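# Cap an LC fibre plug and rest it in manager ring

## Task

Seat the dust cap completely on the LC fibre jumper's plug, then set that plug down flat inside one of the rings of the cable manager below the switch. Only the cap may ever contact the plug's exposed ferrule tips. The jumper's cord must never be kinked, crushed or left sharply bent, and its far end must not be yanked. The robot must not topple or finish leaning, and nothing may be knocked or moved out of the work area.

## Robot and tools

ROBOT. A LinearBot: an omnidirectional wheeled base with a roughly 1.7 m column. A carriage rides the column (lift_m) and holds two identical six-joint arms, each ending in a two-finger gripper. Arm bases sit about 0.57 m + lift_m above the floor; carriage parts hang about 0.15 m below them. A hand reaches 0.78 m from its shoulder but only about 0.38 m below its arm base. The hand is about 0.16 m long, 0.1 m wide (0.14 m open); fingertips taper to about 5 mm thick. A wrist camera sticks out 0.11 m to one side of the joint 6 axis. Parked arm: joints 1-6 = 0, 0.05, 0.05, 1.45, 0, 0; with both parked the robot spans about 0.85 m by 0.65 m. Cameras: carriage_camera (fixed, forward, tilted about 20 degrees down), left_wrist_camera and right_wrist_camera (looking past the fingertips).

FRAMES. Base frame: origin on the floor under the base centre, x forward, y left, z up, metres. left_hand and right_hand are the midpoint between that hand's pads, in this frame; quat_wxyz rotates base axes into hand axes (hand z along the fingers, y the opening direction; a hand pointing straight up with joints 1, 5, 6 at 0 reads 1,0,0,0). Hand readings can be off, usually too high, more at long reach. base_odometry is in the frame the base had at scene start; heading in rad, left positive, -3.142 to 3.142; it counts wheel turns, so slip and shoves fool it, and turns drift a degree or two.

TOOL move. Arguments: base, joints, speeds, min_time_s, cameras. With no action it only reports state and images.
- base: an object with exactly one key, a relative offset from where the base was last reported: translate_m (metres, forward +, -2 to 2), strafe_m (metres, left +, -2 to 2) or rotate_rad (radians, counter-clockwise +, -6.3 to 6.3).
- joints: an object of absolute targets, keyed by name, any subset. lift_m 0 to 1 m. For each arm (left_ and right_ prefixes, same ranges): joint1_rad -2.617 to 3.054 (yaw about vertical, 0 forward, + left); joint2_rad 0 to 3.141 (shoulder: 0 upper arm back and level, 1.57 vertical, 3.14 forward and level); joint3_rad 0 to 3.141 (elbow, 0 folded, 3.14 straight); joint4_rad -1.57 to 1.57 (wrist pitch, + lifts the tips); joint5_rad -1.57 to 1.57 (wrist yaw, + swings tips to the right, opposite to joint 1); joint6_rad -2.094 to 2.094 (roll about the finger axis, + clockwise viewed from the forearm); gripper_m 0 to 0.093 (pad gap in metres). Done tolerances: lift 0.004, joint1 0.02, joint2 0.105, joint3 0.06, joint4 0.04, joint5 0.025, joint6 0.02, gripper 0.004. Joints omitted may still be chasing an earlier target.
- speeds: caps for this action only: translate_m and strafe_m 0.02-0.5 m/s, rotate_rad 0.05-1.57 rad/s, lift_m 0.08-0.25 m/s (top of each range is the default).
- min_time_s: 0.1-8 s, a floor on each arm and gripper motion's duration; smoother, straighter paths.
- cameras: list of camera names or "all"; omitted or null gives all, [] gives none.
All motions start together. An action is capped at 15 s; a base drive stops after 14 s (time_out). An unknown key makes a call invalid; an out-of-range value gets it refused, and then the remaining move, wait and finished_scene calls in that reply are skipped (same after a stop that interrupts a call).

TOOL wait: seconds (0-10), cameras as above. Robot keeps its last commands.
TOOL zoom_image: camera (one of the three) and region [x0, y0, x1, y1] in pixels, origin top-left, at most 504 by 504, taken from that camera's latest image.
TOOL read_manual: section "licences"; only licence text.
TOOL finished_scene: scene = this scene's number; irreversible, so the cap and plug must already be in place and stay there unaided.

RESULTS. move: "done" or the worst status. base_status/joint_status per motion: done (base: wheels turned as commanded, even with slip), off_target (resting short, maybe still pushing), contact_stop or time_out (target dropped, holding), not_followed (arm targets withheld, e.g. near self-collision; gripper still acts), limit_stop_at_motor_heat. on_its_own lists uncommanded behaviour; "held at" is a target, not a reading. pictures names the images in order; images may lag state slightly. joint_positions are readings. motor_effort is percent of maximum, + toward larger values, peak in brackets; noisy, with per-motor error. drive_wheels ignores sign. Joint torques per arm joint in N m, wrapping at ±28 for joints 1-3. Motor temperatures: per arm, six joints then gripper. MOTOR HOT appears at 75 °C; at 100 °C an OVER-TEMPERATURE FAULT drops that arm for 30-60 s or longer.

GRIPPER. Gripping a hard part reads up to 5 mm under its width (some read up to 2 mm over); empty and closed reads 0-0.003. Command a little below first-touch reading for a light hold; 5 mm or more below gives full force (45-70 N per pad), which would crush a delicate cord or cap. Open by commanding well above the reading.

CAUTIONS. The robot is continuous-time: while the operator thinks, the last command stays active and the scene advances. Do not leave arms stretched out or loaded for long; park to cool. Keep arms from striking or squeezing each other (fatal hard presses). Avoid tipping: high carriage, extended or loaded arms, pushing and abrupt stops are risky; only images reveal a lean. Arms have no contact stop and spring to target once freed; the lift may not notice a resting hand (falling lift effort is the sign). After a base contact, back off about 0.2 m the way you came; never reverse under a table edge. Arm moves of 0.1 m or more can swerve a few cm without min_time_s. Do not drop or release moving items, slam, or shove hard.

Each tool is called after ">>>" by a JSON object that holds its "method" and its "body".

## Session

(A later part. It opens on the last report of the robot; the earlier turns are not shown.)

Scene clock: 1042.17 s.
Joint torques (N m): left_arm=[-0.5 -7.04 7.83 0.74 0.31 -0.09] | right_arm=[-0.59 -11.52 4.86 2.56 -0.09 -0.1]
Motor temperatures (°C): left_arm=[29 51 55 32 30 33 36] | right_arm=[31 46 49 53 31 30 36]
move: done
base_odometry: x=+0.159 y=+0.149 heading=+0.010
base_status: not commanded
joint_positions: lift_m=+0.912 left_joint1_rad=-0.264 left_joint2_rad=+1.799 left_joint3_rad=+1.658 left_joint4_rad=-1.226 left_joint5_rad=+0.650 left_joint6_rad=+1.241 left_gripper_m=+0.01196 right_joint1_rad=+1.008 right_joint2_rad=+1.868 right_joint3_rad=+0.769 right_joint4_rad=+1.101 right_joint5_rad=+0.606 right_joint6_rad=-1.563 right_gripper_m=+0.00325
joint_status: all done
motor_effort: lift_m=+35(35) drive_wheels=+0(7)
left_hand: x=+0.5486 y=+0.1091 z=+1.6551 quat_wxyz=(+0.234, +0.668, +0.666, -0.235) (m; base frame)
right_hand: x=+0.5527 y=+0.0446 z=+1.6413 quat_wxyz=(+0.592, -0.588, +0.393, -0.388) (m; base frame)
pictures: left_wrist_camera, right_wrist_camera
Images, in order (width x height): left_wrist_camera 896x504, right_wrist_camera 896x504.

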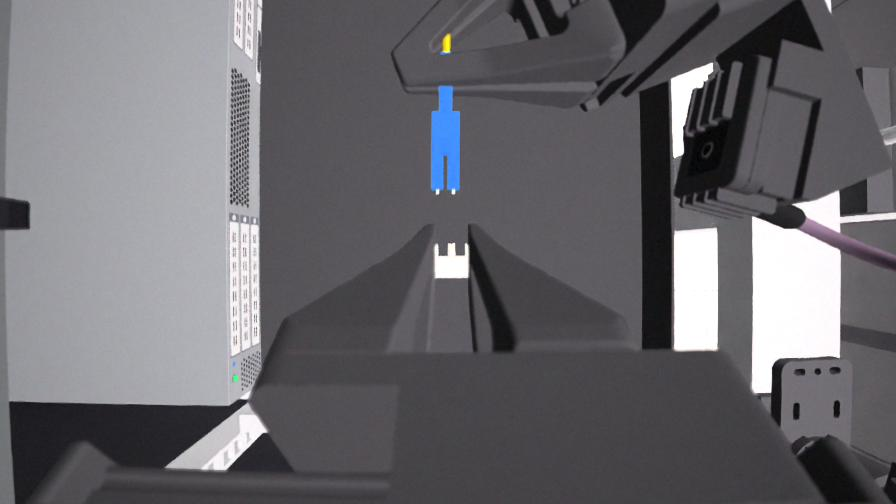

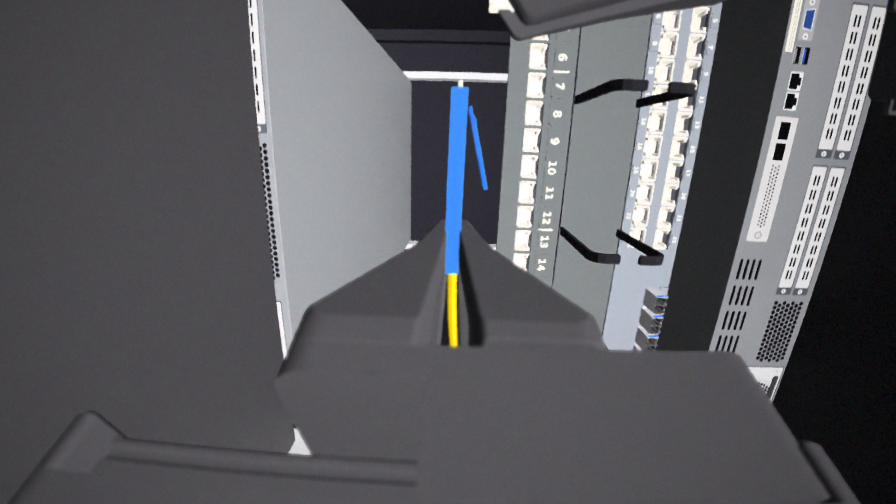

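>>> {"method": "move", "body": {"joints": {"left_joint1_rad":-0.2705,"left_joint2_rad":1.822,"left_joint3_rad":1.614,"left_joint4_rad":-1.178,"left_joint5_rad":0.630,"left_joint6_rad":1.229}, "min_time_s": 0.7, "cameras": ["left_wrist_camera","right_wrist_camera"]}}

>>> {"method": "zoom_image", "body": {"camera": "right_wrist_camera", "region": [380, 0, 560, 260]}}

>>> {"method": "zoom_image", "body": {"camera": "left_wrist_camera", "region": [360, 120, 540, 300]}}

Scene clock: 1055.20 s.
Joint torques (N m): left_arm=[-0.49 -6.95 5.91 0.74 0.31 -0.09] | right_arm=[-0.61 -11.49 4.88 2.56 -0.09 -0.11]
Motor temperatures (°C): left_arm=[29 49 56 32 30 33 36] | right_arm=[31 46 49 54 31 30 36]
move: done
base_odometry: x=+0.159 y=+0.149 heading=+0.010
base_status: not commanded
joint_positions: lift_m=+0.912 left_joint1_rad=-0.264 left_joint2_rad=+1.809 left_joint3_rad=+1.628 left_joint4_rad=-1.192 left_joint5_rad=+0.643 left_joint6_rad=+1.240 left_gripper_m=+0.01196 right_joint1_rad=+1.008 right_joint2_rad=+1.868 right_joint3_rad=+0.769 right_joint4_rad=+1.101 right_joint5_rad=+0.606 right_joint6_rad=-1.563 right_gripper_m=+0.00325
joint_status: all done
motor_effort: lift_m=+35(35) drive_wheels=-2(6)
left_hand: x=+0.5511 y=+0.1095 z=+1.6435 quat_wxyz=(+0.230, +0.668, +0.668, -0.234) (m; base frame)
right_hand: x=+0.5527 y=+0.0446 z=+1.6414 quat_wxyz=(+0.592, -0.588, +0.392, -0.388) (m; base frame)
pictures: left_wrist_camera, right_wrist_camera
Images, in order (width x height): left_wrist_camera 896x504, right_wrist_camera 896x504.

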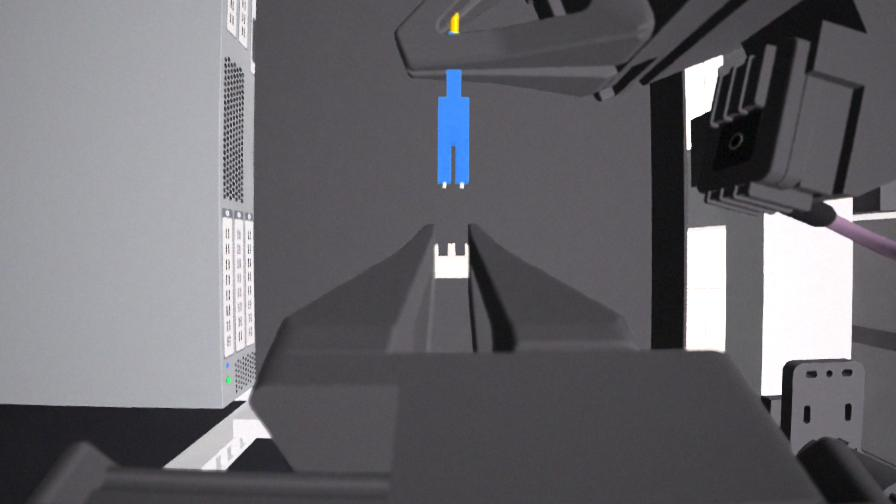

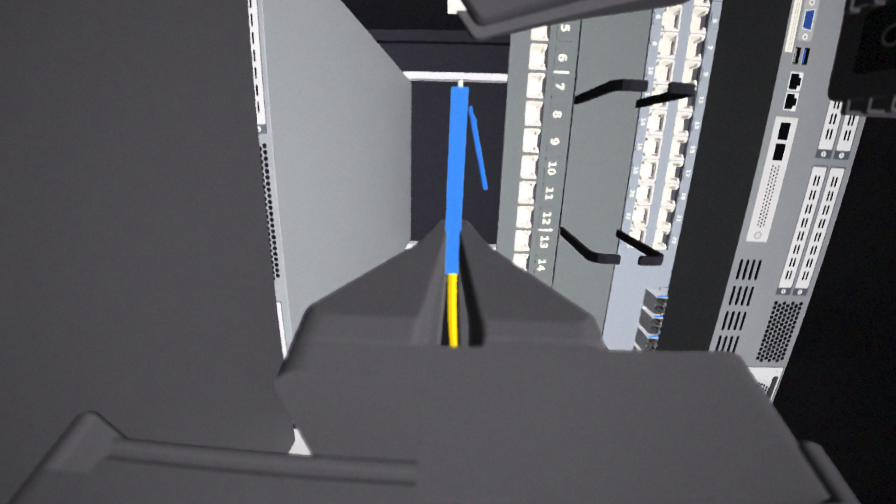

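Scaled by 1.938 from the camera's 896x504 image, which has a finer 1280x720 frame.

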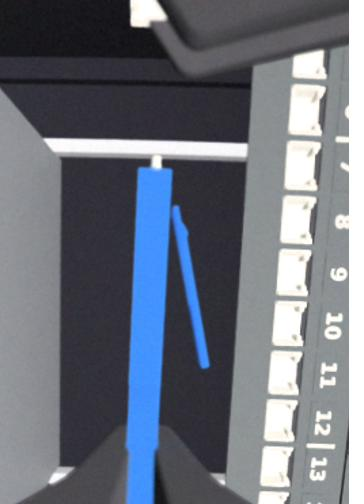

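Scaled by 2.800 from the camera's 896x504 image, which has a finer 1280x720 frame.

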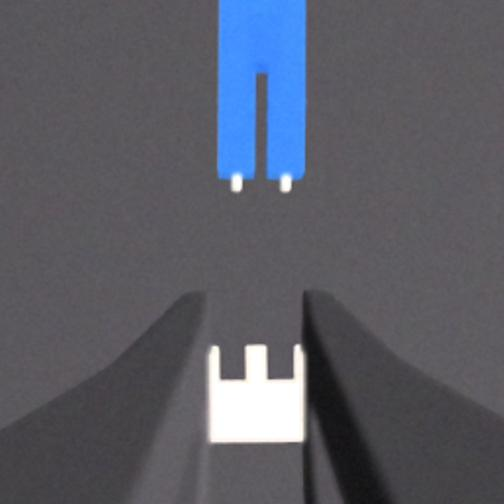

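>>> {"method": "move", "body": {"joints": {"left_joint1_rad":-0.307,"left_joint2_rad":1.823,"left_joint3_rad":1.614,"left_joint4_rad":-1.144,"left_joint5_rad":0.621,"left_joint6_rad":1.183}, "min_time_s": 1.0, "cameras": ["left_wrist_camera","right_wrist_camera"]}}

>>> {"method": "zoom_image", "body": {"camera": "right_wrist_camera", "region": [400, 0, 530, 180]}}

>>> {"method": "zoom_image", "body": {"camera": "left_wrist_camera", "region": [390, 170, 510, 290]}}

Scene clock: 1087.53 s.
Joint torques (N m): left_arm=[-0.57 -6.91 5.98 0.81 0.3 -0.09] | right_arm=[-0.59 -11.52 4.88 2.55 -0.09 -0.11]
Motor temperatures (°C): left_arm=[29 47 55 32 30 33 36] | right_arm=[31 46 48 55 31 30 36]
move: done
base_odometry: x=+0.159 y=+0.149 heading=+0.010
base_status: not commanded
joint_positions: lift_m=+0.912 left_joint1_rad=-0.299 left_joint2_rad=+1.809 left_joint3_rad=+1.628 left_joint4_rad=-1.158 left_joint5_rad=+0.634 left_joint6_rad=+1.195 left_gripper_m=+0.01196 right_joint1_rad=+1.008 right_joint2_rad=+1.868 right_joint3_rad=+0.769 right_joint4_rad=+1.101 right_joint5_rad=+0.606 right_joint6_rad=-1.563 right_gripper_m=+0.00325
joint_status: all done
motor_effort: lift_m=+35(35) drive_wheels=-2(6)
left_hand: x=+0.5512 y=+0.0967 z=+1.6442 quat_wxyz=(+0.233, +0.668, +0.668, -0.232) (m; base frame)
right_hand: x=+0.5527 y=+0.0447 z=+1.6415 quat_wxyz=(+0.592, -0.587, +0.392, -0.387) (m; base frame)
pictures: left_wrist_camera, right_wrist_camera
Images, in order (width x height): left_wrist_camera 896x504, right_wrist_camera 896x504.

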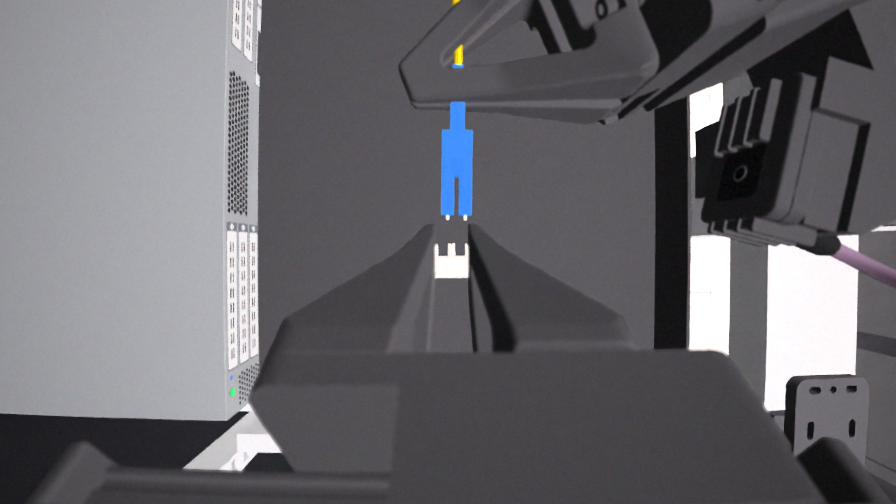

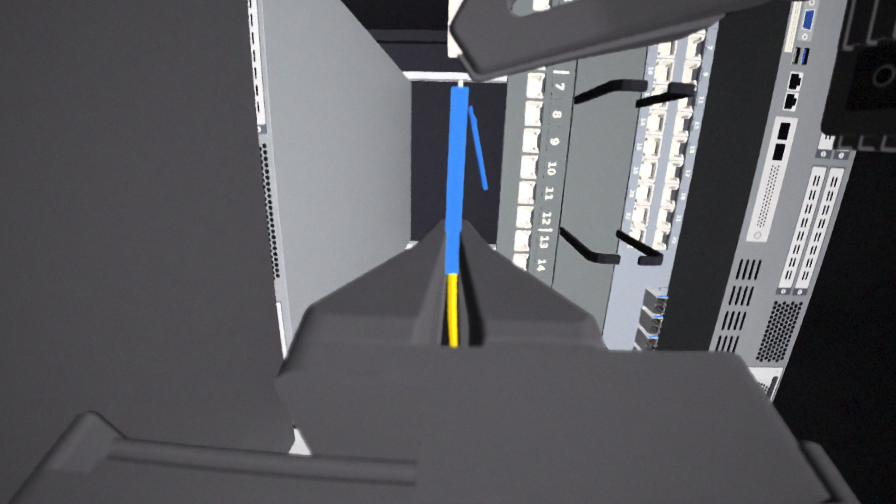

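Scaled by 2.800 from the camera's 896x504 image, which has a finer 1280x720 frame.

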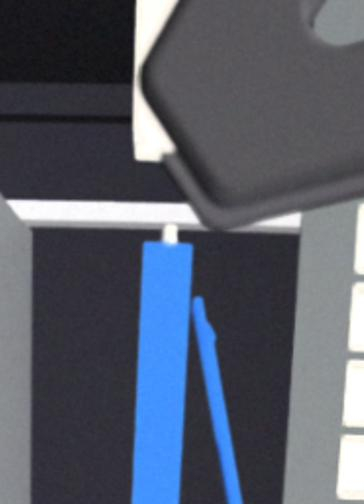

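Scaled by 4.200 from the camera's 896x504 image, which has a finer 1280x720 frame.

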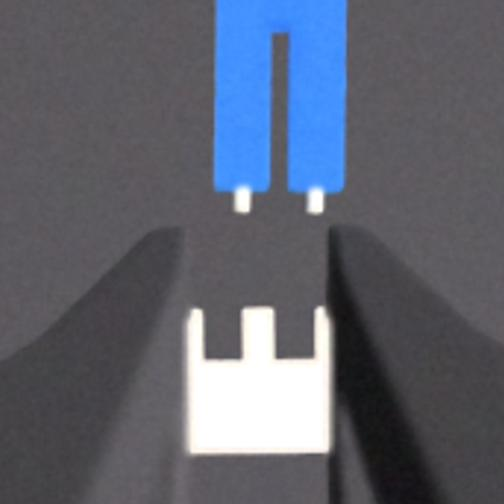

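>>> {"method": "move", "body": {"joints": {"right_joint1_rad":0.998,"right_joint6_rad":-1.586}, "min_time_s": 0.5, "cameras": ["left_wrist_camera","right_wrist_camera"]}}

>>> {"method": "zoom_image", "body": {"camera": "right_wrist_camera", "region": [400, 0, 530, 180]}}

>>> {"method": "zoom_image", "body": {"camera": "left_wrist_camera", "region": [390, 170, 510, 290]}}

Scene clock: 1132.37 s.
Joint torques (N m): left_arm=[-0.59 -6.93 6 0.79 0.31 -0.09] | right_arm=[-0.61 -11.52 4.88 2.55 -0.09 -0.13]
Motor temperatures (°C): left_arm=[29 46 55 32 29 33 36] | right_arm=[31 47 48 55 31 30 36]
move: done
base_odometry: x=+0.159 y=+0.149 heading=+0.010
base_status: not commanded
joint_positions: lift_m=+0.912 left_joint1_rad=-0.299 left_joint2_rad=+1.809 left_joint3_rad=+1.628 left_joint4_rad=-1.156 left_joint5_rad=+0.633 left_joint6_rad=+1.194 left_gripper_m=+0.01196 right_joint1_rad=+1.004 right_joint2_rad=+1.868 right_joint3_rad=+0.769 right_joint4_rad=+1.101 right_joint5_rad=+0.606 right_joint6_rad=-1.575 right_gripper_m=+0.00325
joint_status: all done
motor_effort: lift_m=+35(35) drive_wheels=-5(6)
left_hand: x=+0.5517 y=+0.0967 z=+1.6442 quat_wxyz=(+0.234, +0.668, +0.668, -0.231) (m; base frame)
right_hand: x=+0.5543 y=+0.0432 z=+1.6415 quat_wxyz=(+0.589, -0.589, +0.390, -0.393) (m; base frame)
pictures: left_wrist_camera, right_wrist_camera
Images, in order (width x height): left_wrist_camera 896x504, right_wrist_camera 896x504.

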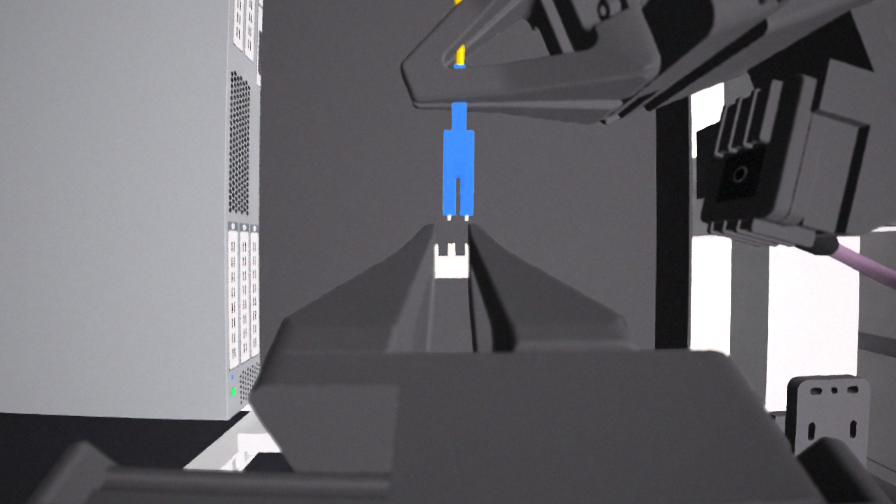

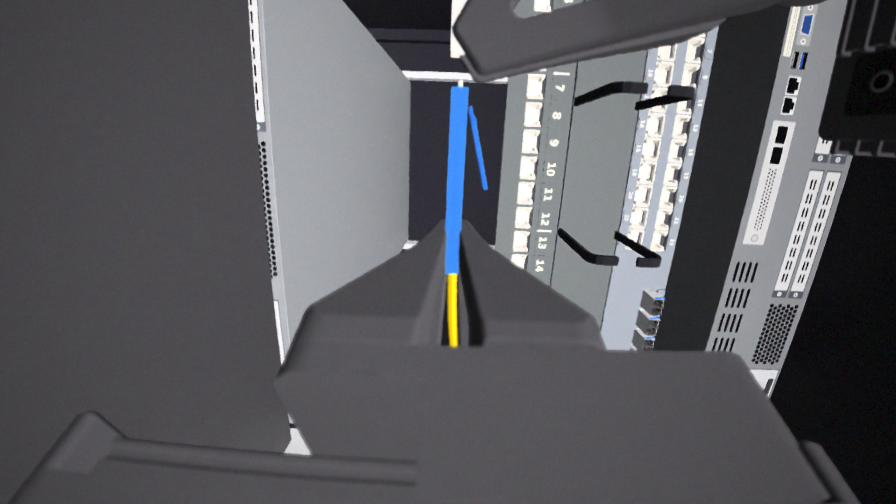

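Scaled by 2.800 from the camera's 896x504 image, which has a finer 1280x720 frame.

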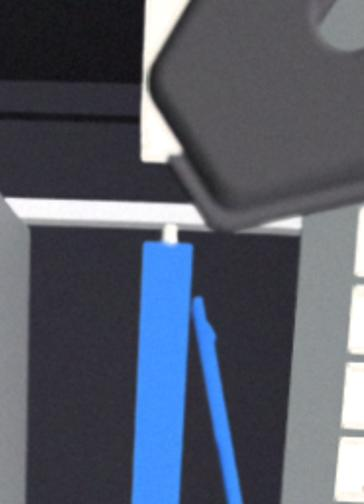

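Scaled by 4.200 from the camera's 896x504 image, which has a finer 1280x720 frame.

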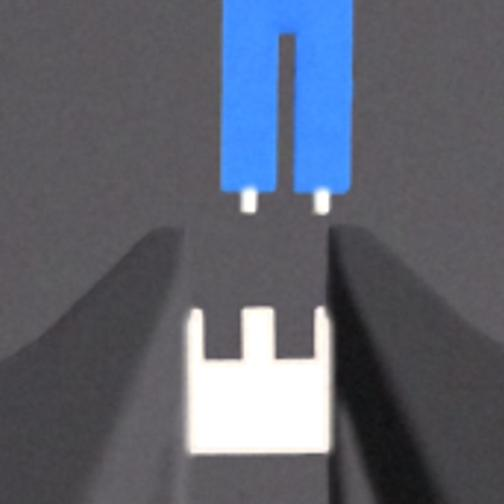

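>>> {"method": "wait", "body": {"seconds": 0.2, "cameras": ["left_wrist_camera","right_wrist_camera"]}}

>>> {"method": "zoom_image", "body": {"camera": "right_wrist_camera", "region": [400, 0, 530, 180]}}

>>> {"method": "zoom_image", "body": {"camera": "left_wrist_camera", "region": [390, 170, 510, 290]}}

Scene clock: 1146.33 s.
Joint torques (N m): left_arm=[-0.58 -6.91 6.02 0.8 0.31 -0.09] | right_arm=[-0.61 -11.51 4.89 2.55 -0.09 -0.13]
Motor temperatures (°C): left_arm=[29 46 54 32 29 33 36] | right_arm=[31 47 47 55 31 30 36]
base_odometry: x=+0.159 y=+0.149 heading=+0.010
base_status: not commanded
joint_positions: lift_m=+0.912 left_joint1_rad=-0.299 left_joint2_rad=+1.809 left_joint3_rad=+1.628 left_joint4_rad=-1.155 left_joint5_rad=+0.633 left_joint6_rad=+1.194 left_gripper_m=+0.01196 right_joint1_rad=+1.004 right_joint2_rad=+1.868 right_joint3_rad=+0.769 right_joint4_rad=+1.101 right_joint5_rad=+0.606 right_joint6_rad=-1.576 right_gripper_m=+0.00325
joint_status: all done
motor_effort: lift_m=+35(35) drive_wheels=-5(6)
left_hand: x=+0.5518 y=+0.0967 z=+1.6442 quat_wxyz=(+0.234, +0.668, +0.668, -0.231) (m; base frame)
right_hand: x=+0.5543 y=+0.0432 z=+1.6415 quat_wxyz=(+0.589, -0.589, +0.390, -0.393) (m; base frame)
wait: 0.20 s; at rest from the start
pictures: left_wrist_camera, right_wrist_camera
Images, in order (width x height): left_wrist_camera 896x504, right_wrist_camera 896x504.

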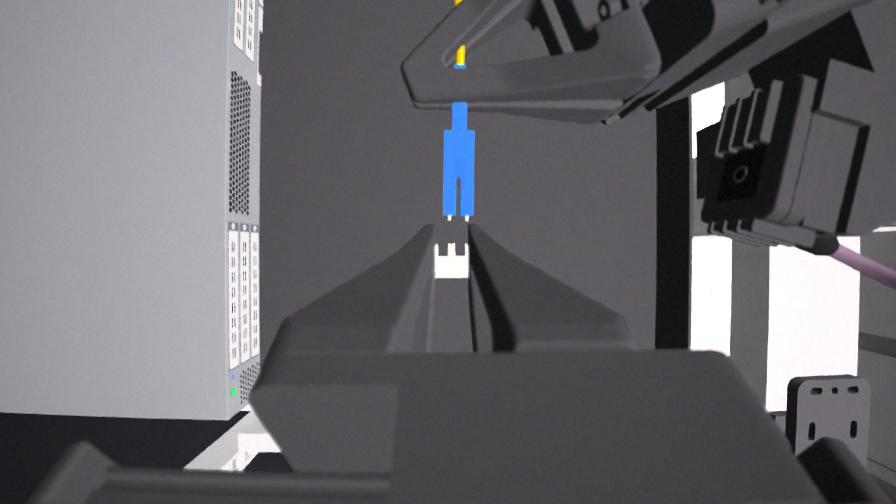

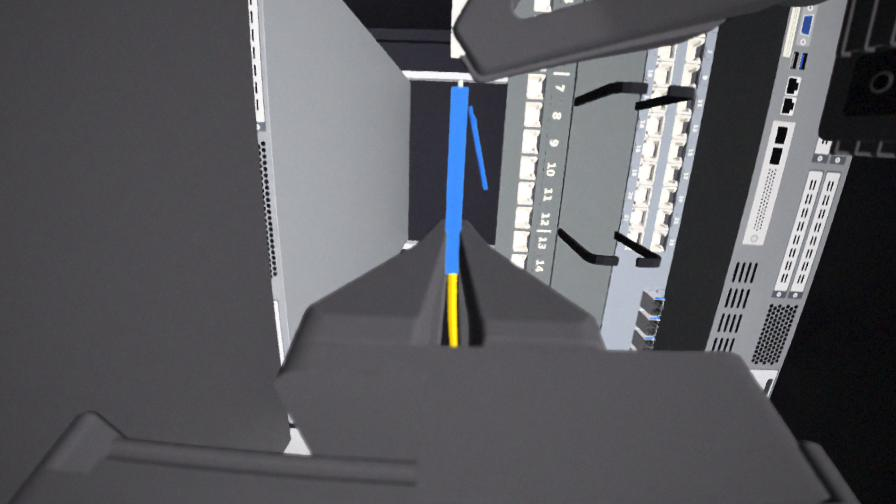

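Scaled by 2.800 from the camera's 896x504 image, which has a finer 1280x720 frame.

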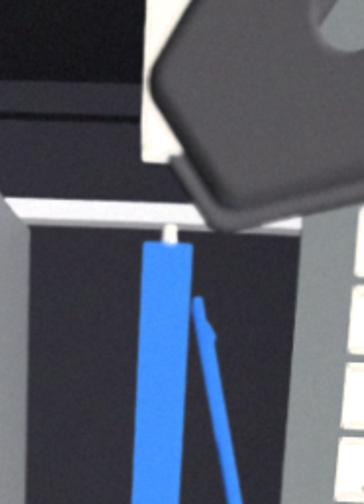

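Scaled by 4.200 from the camera's 896x504 image, which has a finer 1280x720 frame.

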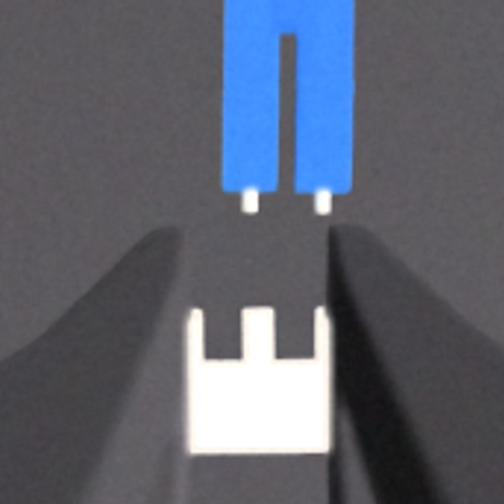

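>>> {"method": "move", "body": {"joints": {"left_joint4_rad":-1.165}, "min_time_s": 0.4, "cameras": ["left_wrist_camera","right_wrist_camera"]}}

>>> {"method": "zoom_image", "body": {"camera": "right_wrist_camera", "region": [400, 0, 530, 180]}}

>>> {"method": "zoom_image", "body": {"camera": "left_wrist_camera", "region": [390, 170, 510, 290]}}

Scene clock: 1157.20 s.
Joint torques (N m): left_arm=[-0.58 -6.94 6 0.57 0.31 -0.1] | right_arm=[-0.59 -11.52 4.85 2.54 -0.08 -0.12]
Motor temperatures (°C): left_arm=[29 46 54 32 29 33 36] | right_arm=[31 47 47 55 31 30 36]
move: done
base_odometry: x=+0.159 y=+0.149 heading=+0.010
base_status: not commanded
joint_positions: lift_m=+0.912 left_joint1_rad=-0.299 left_joint2_rad=+1.809 left_joint3_rad=+1.628 left_joint4_rad=-1.156 left_joint5_rad=+0.633 left_joint6_rad=+1.194 left_gripper_m=+0.01196 right_joint1_rad=+1.004 right_joint2_rad=+1.868 right_joint3_rad=+0.769 right_joint4_rad=+1.101 right_joint5_rad=+0.606 right_joint6_rad=-1.576 right_gripper_m=+0.00325
joint_status: all done
motor_effort: lift_m=+35(35) drive_wheels=-3(4)
left_hand: x=+0.5518 y=+0.0967 z=+1.6442 quat_wxyz=(+0.234, +0.668, +0.668, -0.231) (m; base frame)
right_hand: x=+0.5543 y=+0.0432 z=+1.6415 quat_wxyz=(+0.589, -0.589, +0.390, -0.393) (m; base frame)
pictures: left_wrist_camera, right_wrist_camera
Images, in order (width x height): left_wrist_camera 896x504, right_wrist_camera 896x504.

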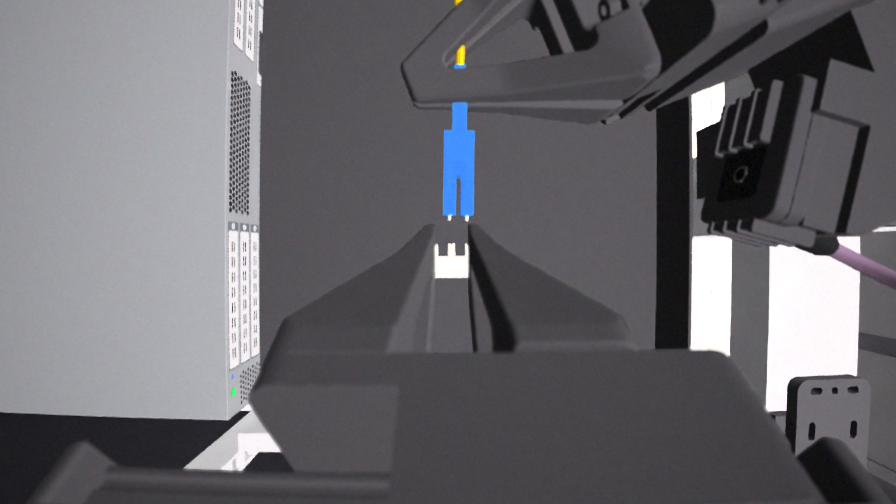

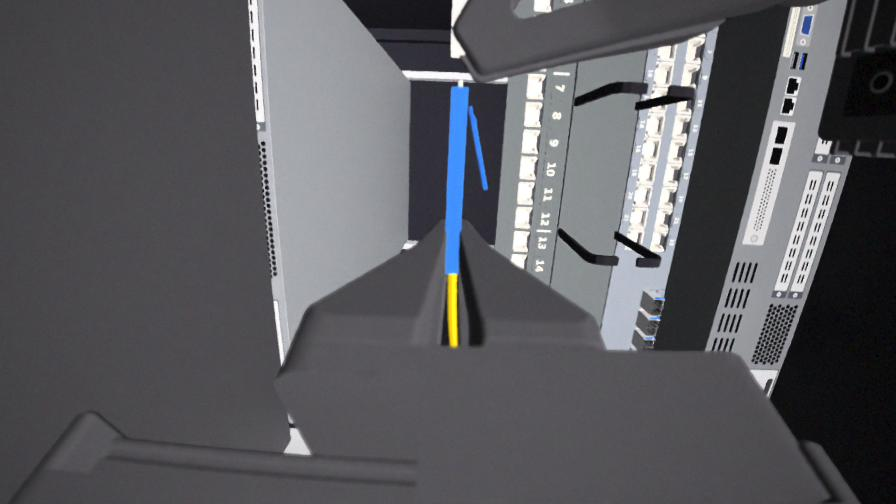

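Scaled by 2.800 from the camera's 896x504 image, which has a finer 1280x720 frame.

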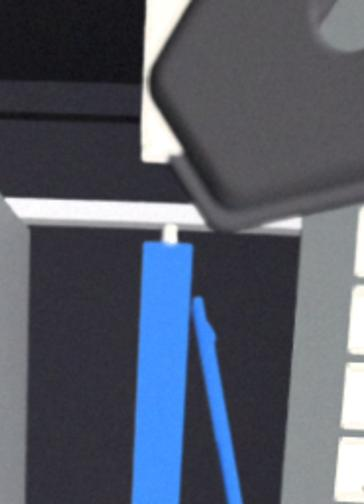

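Scaled by 4.200 from the camera's 896x504 image, which has a finer 1280x720 frame.

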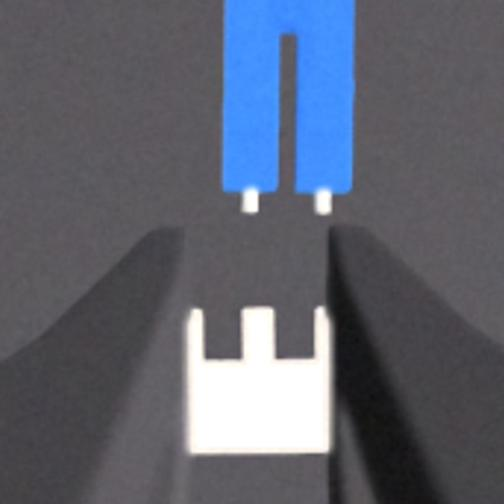

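>>> {"method": "move", "body": {"joints": {"left_joint4_rad":-1.185}, "min_time_s": 0.4, "cameras": ["left_wrist_camera","right_wrist_camera"]}}

>>> {"method": "zoom_image", "body": {"camera": "right_wrist_camera", "region": [400, 0, 530, 180]}}

>>> {"method": "zoom_image", "body": {"camera": "left_wrist_camera", "region": [390, 170, 510, 290]}}

Scene clock: 1167.00 s.
Joint torques (N m): left_arm=[-0.57 -6.94 5.97 0.52 0.31 -0.09] | right_arm=[-0.58 -11.49 4.86 2.55 -0.09 -0.12]
Motor temperatures (°C): left_arm=[29 46 54 32 29 33 36] | right_arm=[31 47 47 55 31 30 36]
move: done
base_odometry: x=+0.159 y=+0.149 heading=+0.010
base_status: not commanded
joint_positions: lift_m=+0.912 left_joint1_rad=-0.299 left_joint2_rad=+1.809 left_joint3_rad=+1.628 left_joint4_rad=-1.174 left_joint5_rad=+0.633 left_joint6_rad=+1.194 left_gripper_m=+0.01196 right_joint1_rad=+1.004 right_joint2_rad=+1.868 right_joint3_rad=+0.769 right_joint4_rad=+1.101 right_joint5_rad=+0.606 right_joint6_rad=-1.576 right_gripper_m=+0.00325
joint_status: all done
motor_effort: lift_m=+35(35) drive_wheels=+0(7)
left_hand: x=+0.5482 y=+0.0978 z=+1.6433 quat_wxyz=(+0.226, +0.666, +0.671, -0.235) (m; base frame)
right_hand: x=+0.5543 y=+0.0432 z=+1.6415 quat_wxyz=(+0.589, -0.589, +0.390, -0.393) (m; base frame)
pictures: left_wrist_camera, right_wrist_camera
Images, in order (width x height): left_wrist_camera 896x504, right_wrist_camera 896x504.

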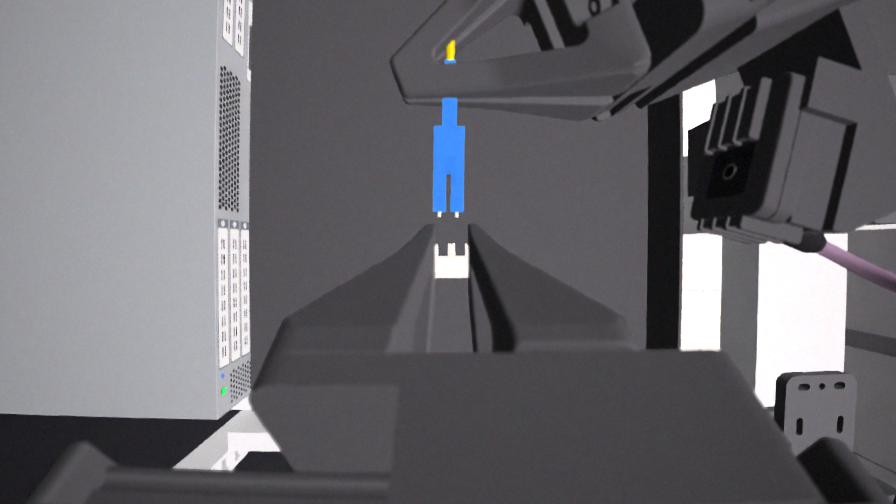

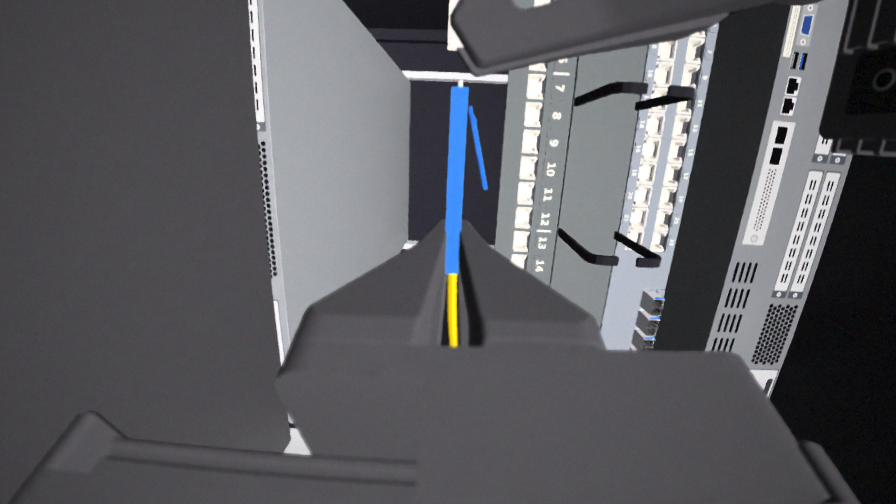

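Scaled by 2.800 from the camera's 896x504 image, which has a finer 1280x720 frame.

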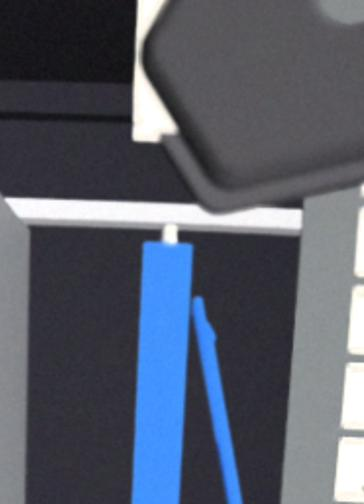

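Scaled by 4.200 from the camera's 896x504 image, which has a finer 1280x720 frame.

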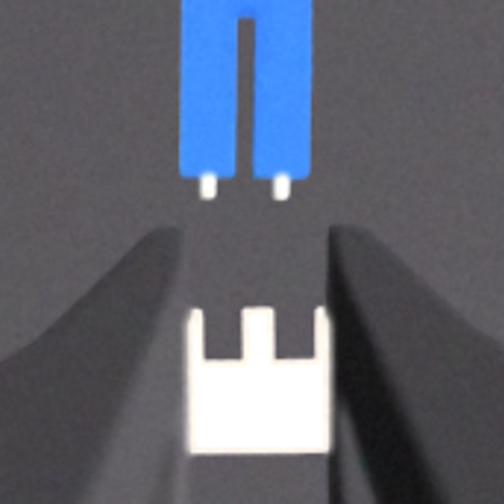

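>>> {"method": "move", "body": {"joints": {"left_joint1_rad":-0.3255,"left_joint4_rad":-1.137,"left_joint5_rad":0.616,"left_joint6_rad":1.162}, "min_time_s": 0.8, "cameras": ["left_wrist_camera","right_wrist_camera"]}}

>>> {"method": "zoom_image", "body": {"camera": "right_wrist_camera", "region": [400, 0, 530, 180]}}

>>> {"method": "zoom_image", "body": {"camera": "left_wrist_camera", "region": [390, 170, 510, 290]}}

Scene clock: 1186.27 s.
Joint torques (N m): left_arm=[-0.58 -6.95 6.01 0.83 0.3 -0.11] | right_arm=[-0.59 -11.52 4.89 2.55 -0.09 -0.12]
Motor temperatures (°C): left_arm=[29 46 54 32 29 33 36] | right_arm=[31 47 47 55 31 30 36]
move: done
base_odometry: x=+0.159 y=+0.149 heading=+0.010
base_status: not commanded
joint_positions: lift_m=+0.912 left_joint1_rad=-0.317 left_joint2_rad=+1.809 left_joint3_rad=+1.628 left_joint4_rad=-1.151 left_joint5_rad=+0.629 left_joint6_rad=+1.174 left_gripper_m=+0.01196 right_joint1_rad=+1.004 right_joint2_rad=+1.868 right_joint3_rad=+0.769 right_joint4_rad=+1.101 right_joint5_rad=+0.606 right_joint6_rad=-1.576 right_gripper_m=+0.00325
joint_status: all done
motor_effort: lift_m=+35(35) drive_wheels=-2(5)
left_hand: x=+0.5491 y=+0.0909 z=+1.6440 quat_wxyz=(+0.231, +0.667, +0.669, -0.232) (m; base frame)
right_hand: x=+0.5543 y=+0.0432 z=+1.6415 quat_wxyz=(+0.589, -0.589, +0.390, -0.393) (m; base frame)
pictures: left_wrist_camera, right_wrist_camera
Images, in order (width x height): left_wrist_camera 896x504, right_wrist_camera 896x504.

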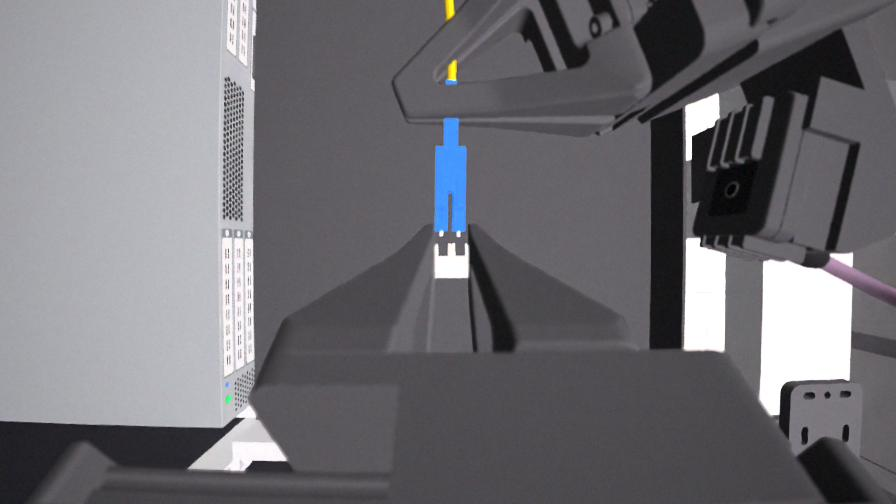

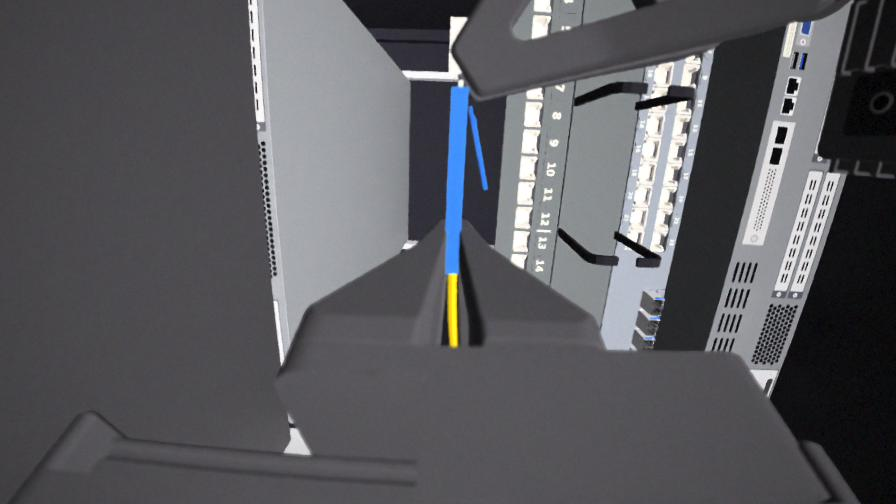

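Scaled by 2.800 from the camera's 896x504 image, which has a finer 1280x720 frame.

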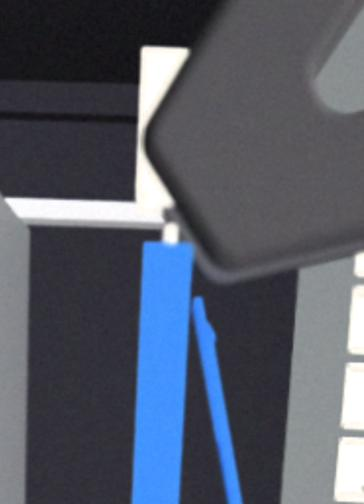

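Scaled by 4.200 from the camera's 896x504 image, which has a finer 1280x720 frame.

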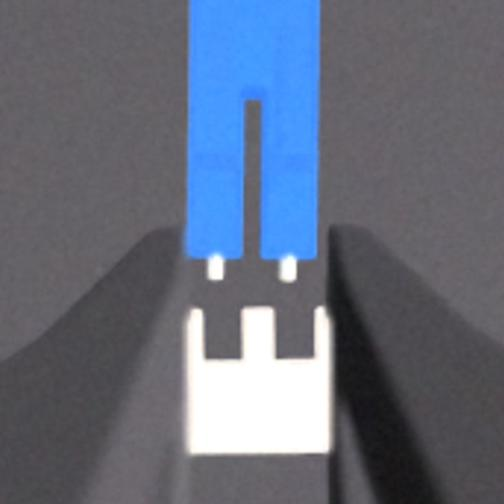

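>>> {"method": "zoom_image", "body": {"camera": "right_wrist_camera", "region": [440, 5, 490, 95]}}

Scaled by 5.600 from the camera's 896x504 image, which has a finer 1280x720 frame.

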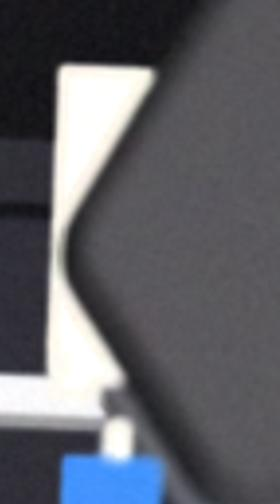

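>>> {"method": "move", "body": {"joints": {"left_joint1_rad":-0.3405,"left_joint4_rad":-1.121,"left_joint5_rad":0.613,"left_joint6_rad":1.145}, "min_time_s": 1.0, "cameras": ["left_wrist_camera","right_wrist_camera"]}}

>>> {"method": "zoom_image", "body": {"camera": "right_wrist_camera", "region": [440, 25, 500, 115]}}

>>> {"method": "zoom_image", "body": {"camera": "left_wrist_camera", "region": [390, 170, 510, 290]}}

Scene clock: 1222.37 s.
Joint torques (N m): left_arm=[-0.61 -6.98 6.05 0.86 0.3 -0.09] | right_arm=[-0.59 -11.54 4.88 2.54 -0.09 -0.12]
Motor temperatures (°C): left_arm=[29 46 53 33 29 33 37] | right_arm=[31 48 47 55 31 30 36]
move: done
base_odometry: x=+0.159 y=+0.149 heading=+0.010
base_status: not commanded
joint_positions: lift_m=+0.912 left_joint1_rad=-0.332 left_joint2_rad=+1.809 left_joint3_rad=+1.628 left_joint4_rad=-1.136 left_joint5_rad=+0.624 left_joint6_rad=+1.156 left_gripper_m=+0.01196 right_joint1_rad=+1.004 right_joint2_rad=+1.868 right_joint3_rad=+0.769 right_joint4_rad=+1.101 right_joint5_rad=+0.606 right_joint6_rad=-1.576 right_gripper_m=+0.00325
joint_status: all done
motor_effort: lift_m=+35(35) drive_wheels=+0(5)
left_hand: x=+0.5491 y=+0.0855 z=+1.6444 quat_wxyz=(+0.232, +0.668, +0.668, -0.231) (m; base frame)
right_hand: x=+0.5543 y=+0.0432 z=+1.6415 quat_wxyz=(+0.589, -0.589, +0.390, -0.393) (m; base frame)
pictures: left_wrist_camera, right_wrist_camera
Images, in order (width x height): left_wrist_camera 896x504, right_wrist_camera 896x504.

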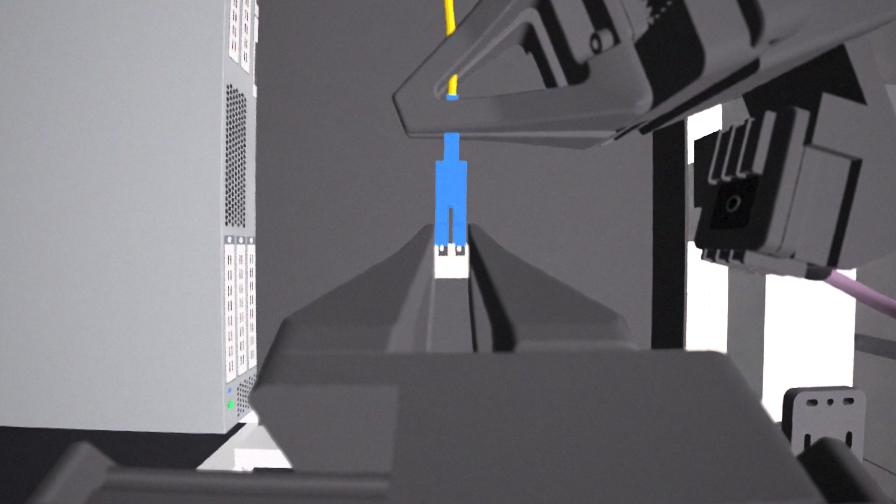

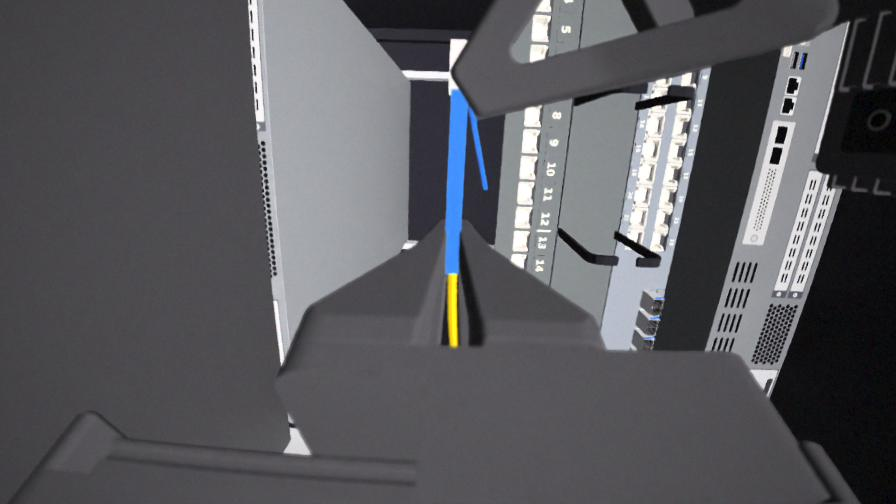

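Scaled by 5.600 from the camera's 896x504 image, which has a finer 1280x720 frame.

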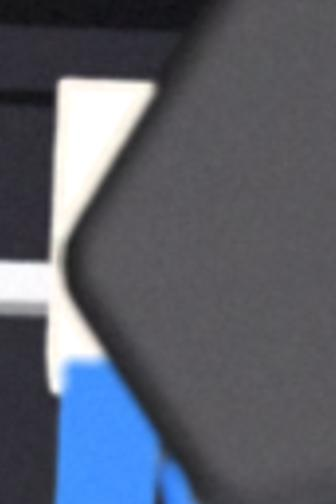

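Scaled by 4.200 from the camera's 896x504 image, which has a finer 1280x720 frame.

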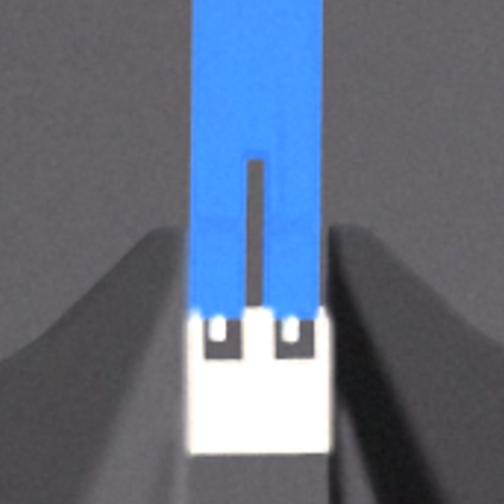

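>>> {"method": "move", "body": {"joints": {"left_joint1_rad":-0.353,"left_joint4_rad":-1.108,"left_joint5_rad":0.609,"left_joint6_rad":1.130}, "min_time_s": 1.0, "cameras": ["left_wrist_camera","right_wrist_camera"]}}

>>> {"method": "zoom_image", "body": {"camera": "right_wrist_camera", "region": [440, 35, 500, 125]}}

>>> {"method": "zoom_image", "body": {"camera": "left_wrist_camera", "region": [390, 170, 510, 290]}}

Scene clock: 1232.87 s.
Joint torques (N m): left_arm=[-0.69 -6.99 6.05 0.89 0.32 -0.11] | right_arm=[-0.58 -11.54 4.86 2.54 -0.09 -0.12]
Motor temperatures (°C): left_arm=[29 47 53 33 29 33 37] | right_arm=[31 48 46 56 31 30 36]
move: done
base_odometry: x=+0.159 y=+0.149 heading=+0.010
base_status: not commanded
joint_positions: lift_m=+0.912 left_joint1_rad=-0.344 left_joint2_rad=+1.809 left_joint3_rad=+1.628 left_joint4_rad=-1.122 left_joint5_rad=+0.619 left_joint6_rad=+1.142 left_gripper_m=+0.01196 right_joint1_rad=+1.004 right_joint2_rad=+1.868 right_joint3_rad=+0.769 right_joint4_rad=+1.102 right_joint5_rad=+0.606 right_joint6_rad=-1.576 right_gripper_m=+0.00325
joint_status: all done
motor_effort: lift_m=+35(35) drive_wheels=+0(6)
left_hand: x=+0.5495 y=+0.0813 z=+1.6445 quat_wxyz=(+0.234, +0.668, +0.668, -0.229) (m; base frame)
right_hand: x=+0.5543 y=+0.0432 z=+1.6416 quat_wxyz=(+0.589, -0.589, +0.390, -0.393) (m; base frame)
pictures: left_wrist_camera, right_wrist_camera
Images, in order (width x height): left_wrist_camera 896x504, right_wrist_camera 896x504.

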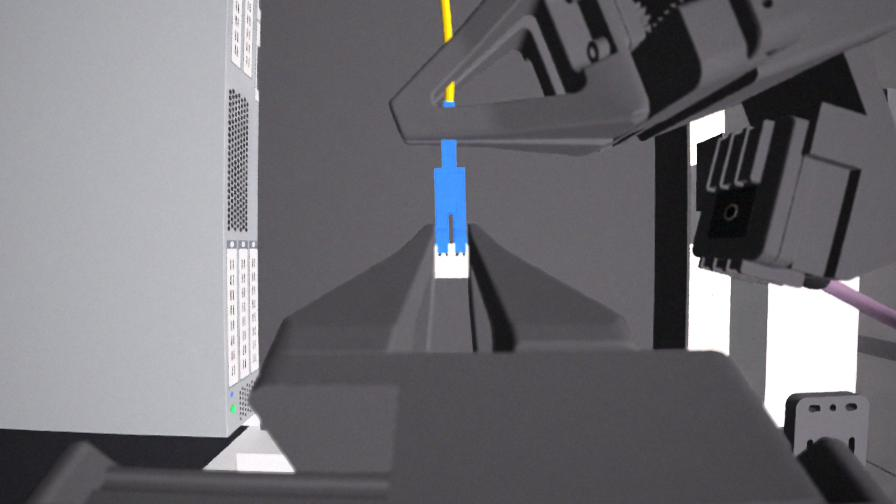

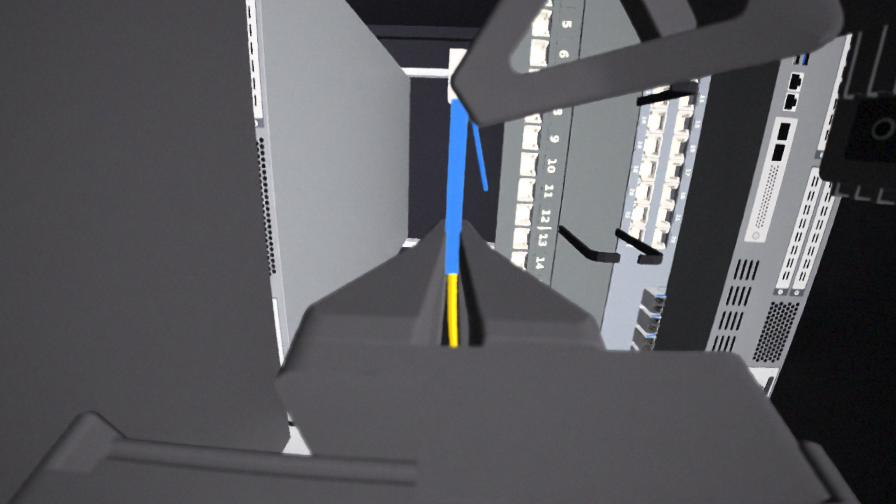

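Scaled by 5.600 from the camera's 896x504 image, which has a finer 1280x720 frame.

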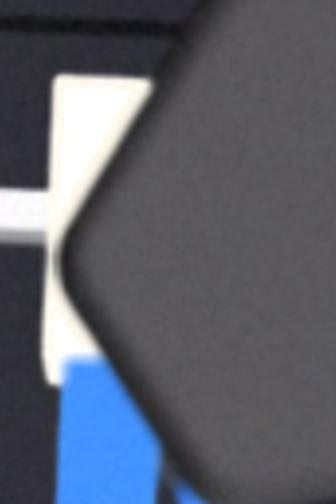

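Scaled by 4.200 from the camera's 896x504 image, which has a finer 1280x720 frame.

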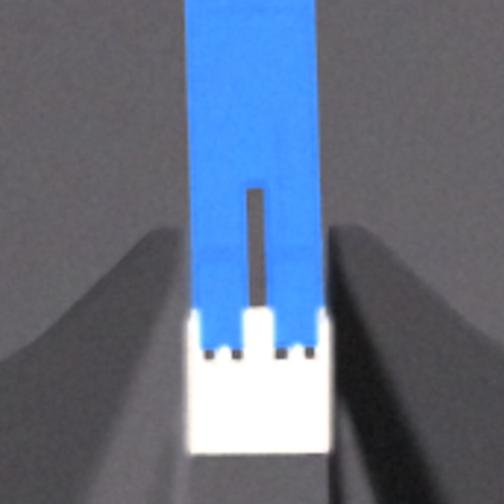

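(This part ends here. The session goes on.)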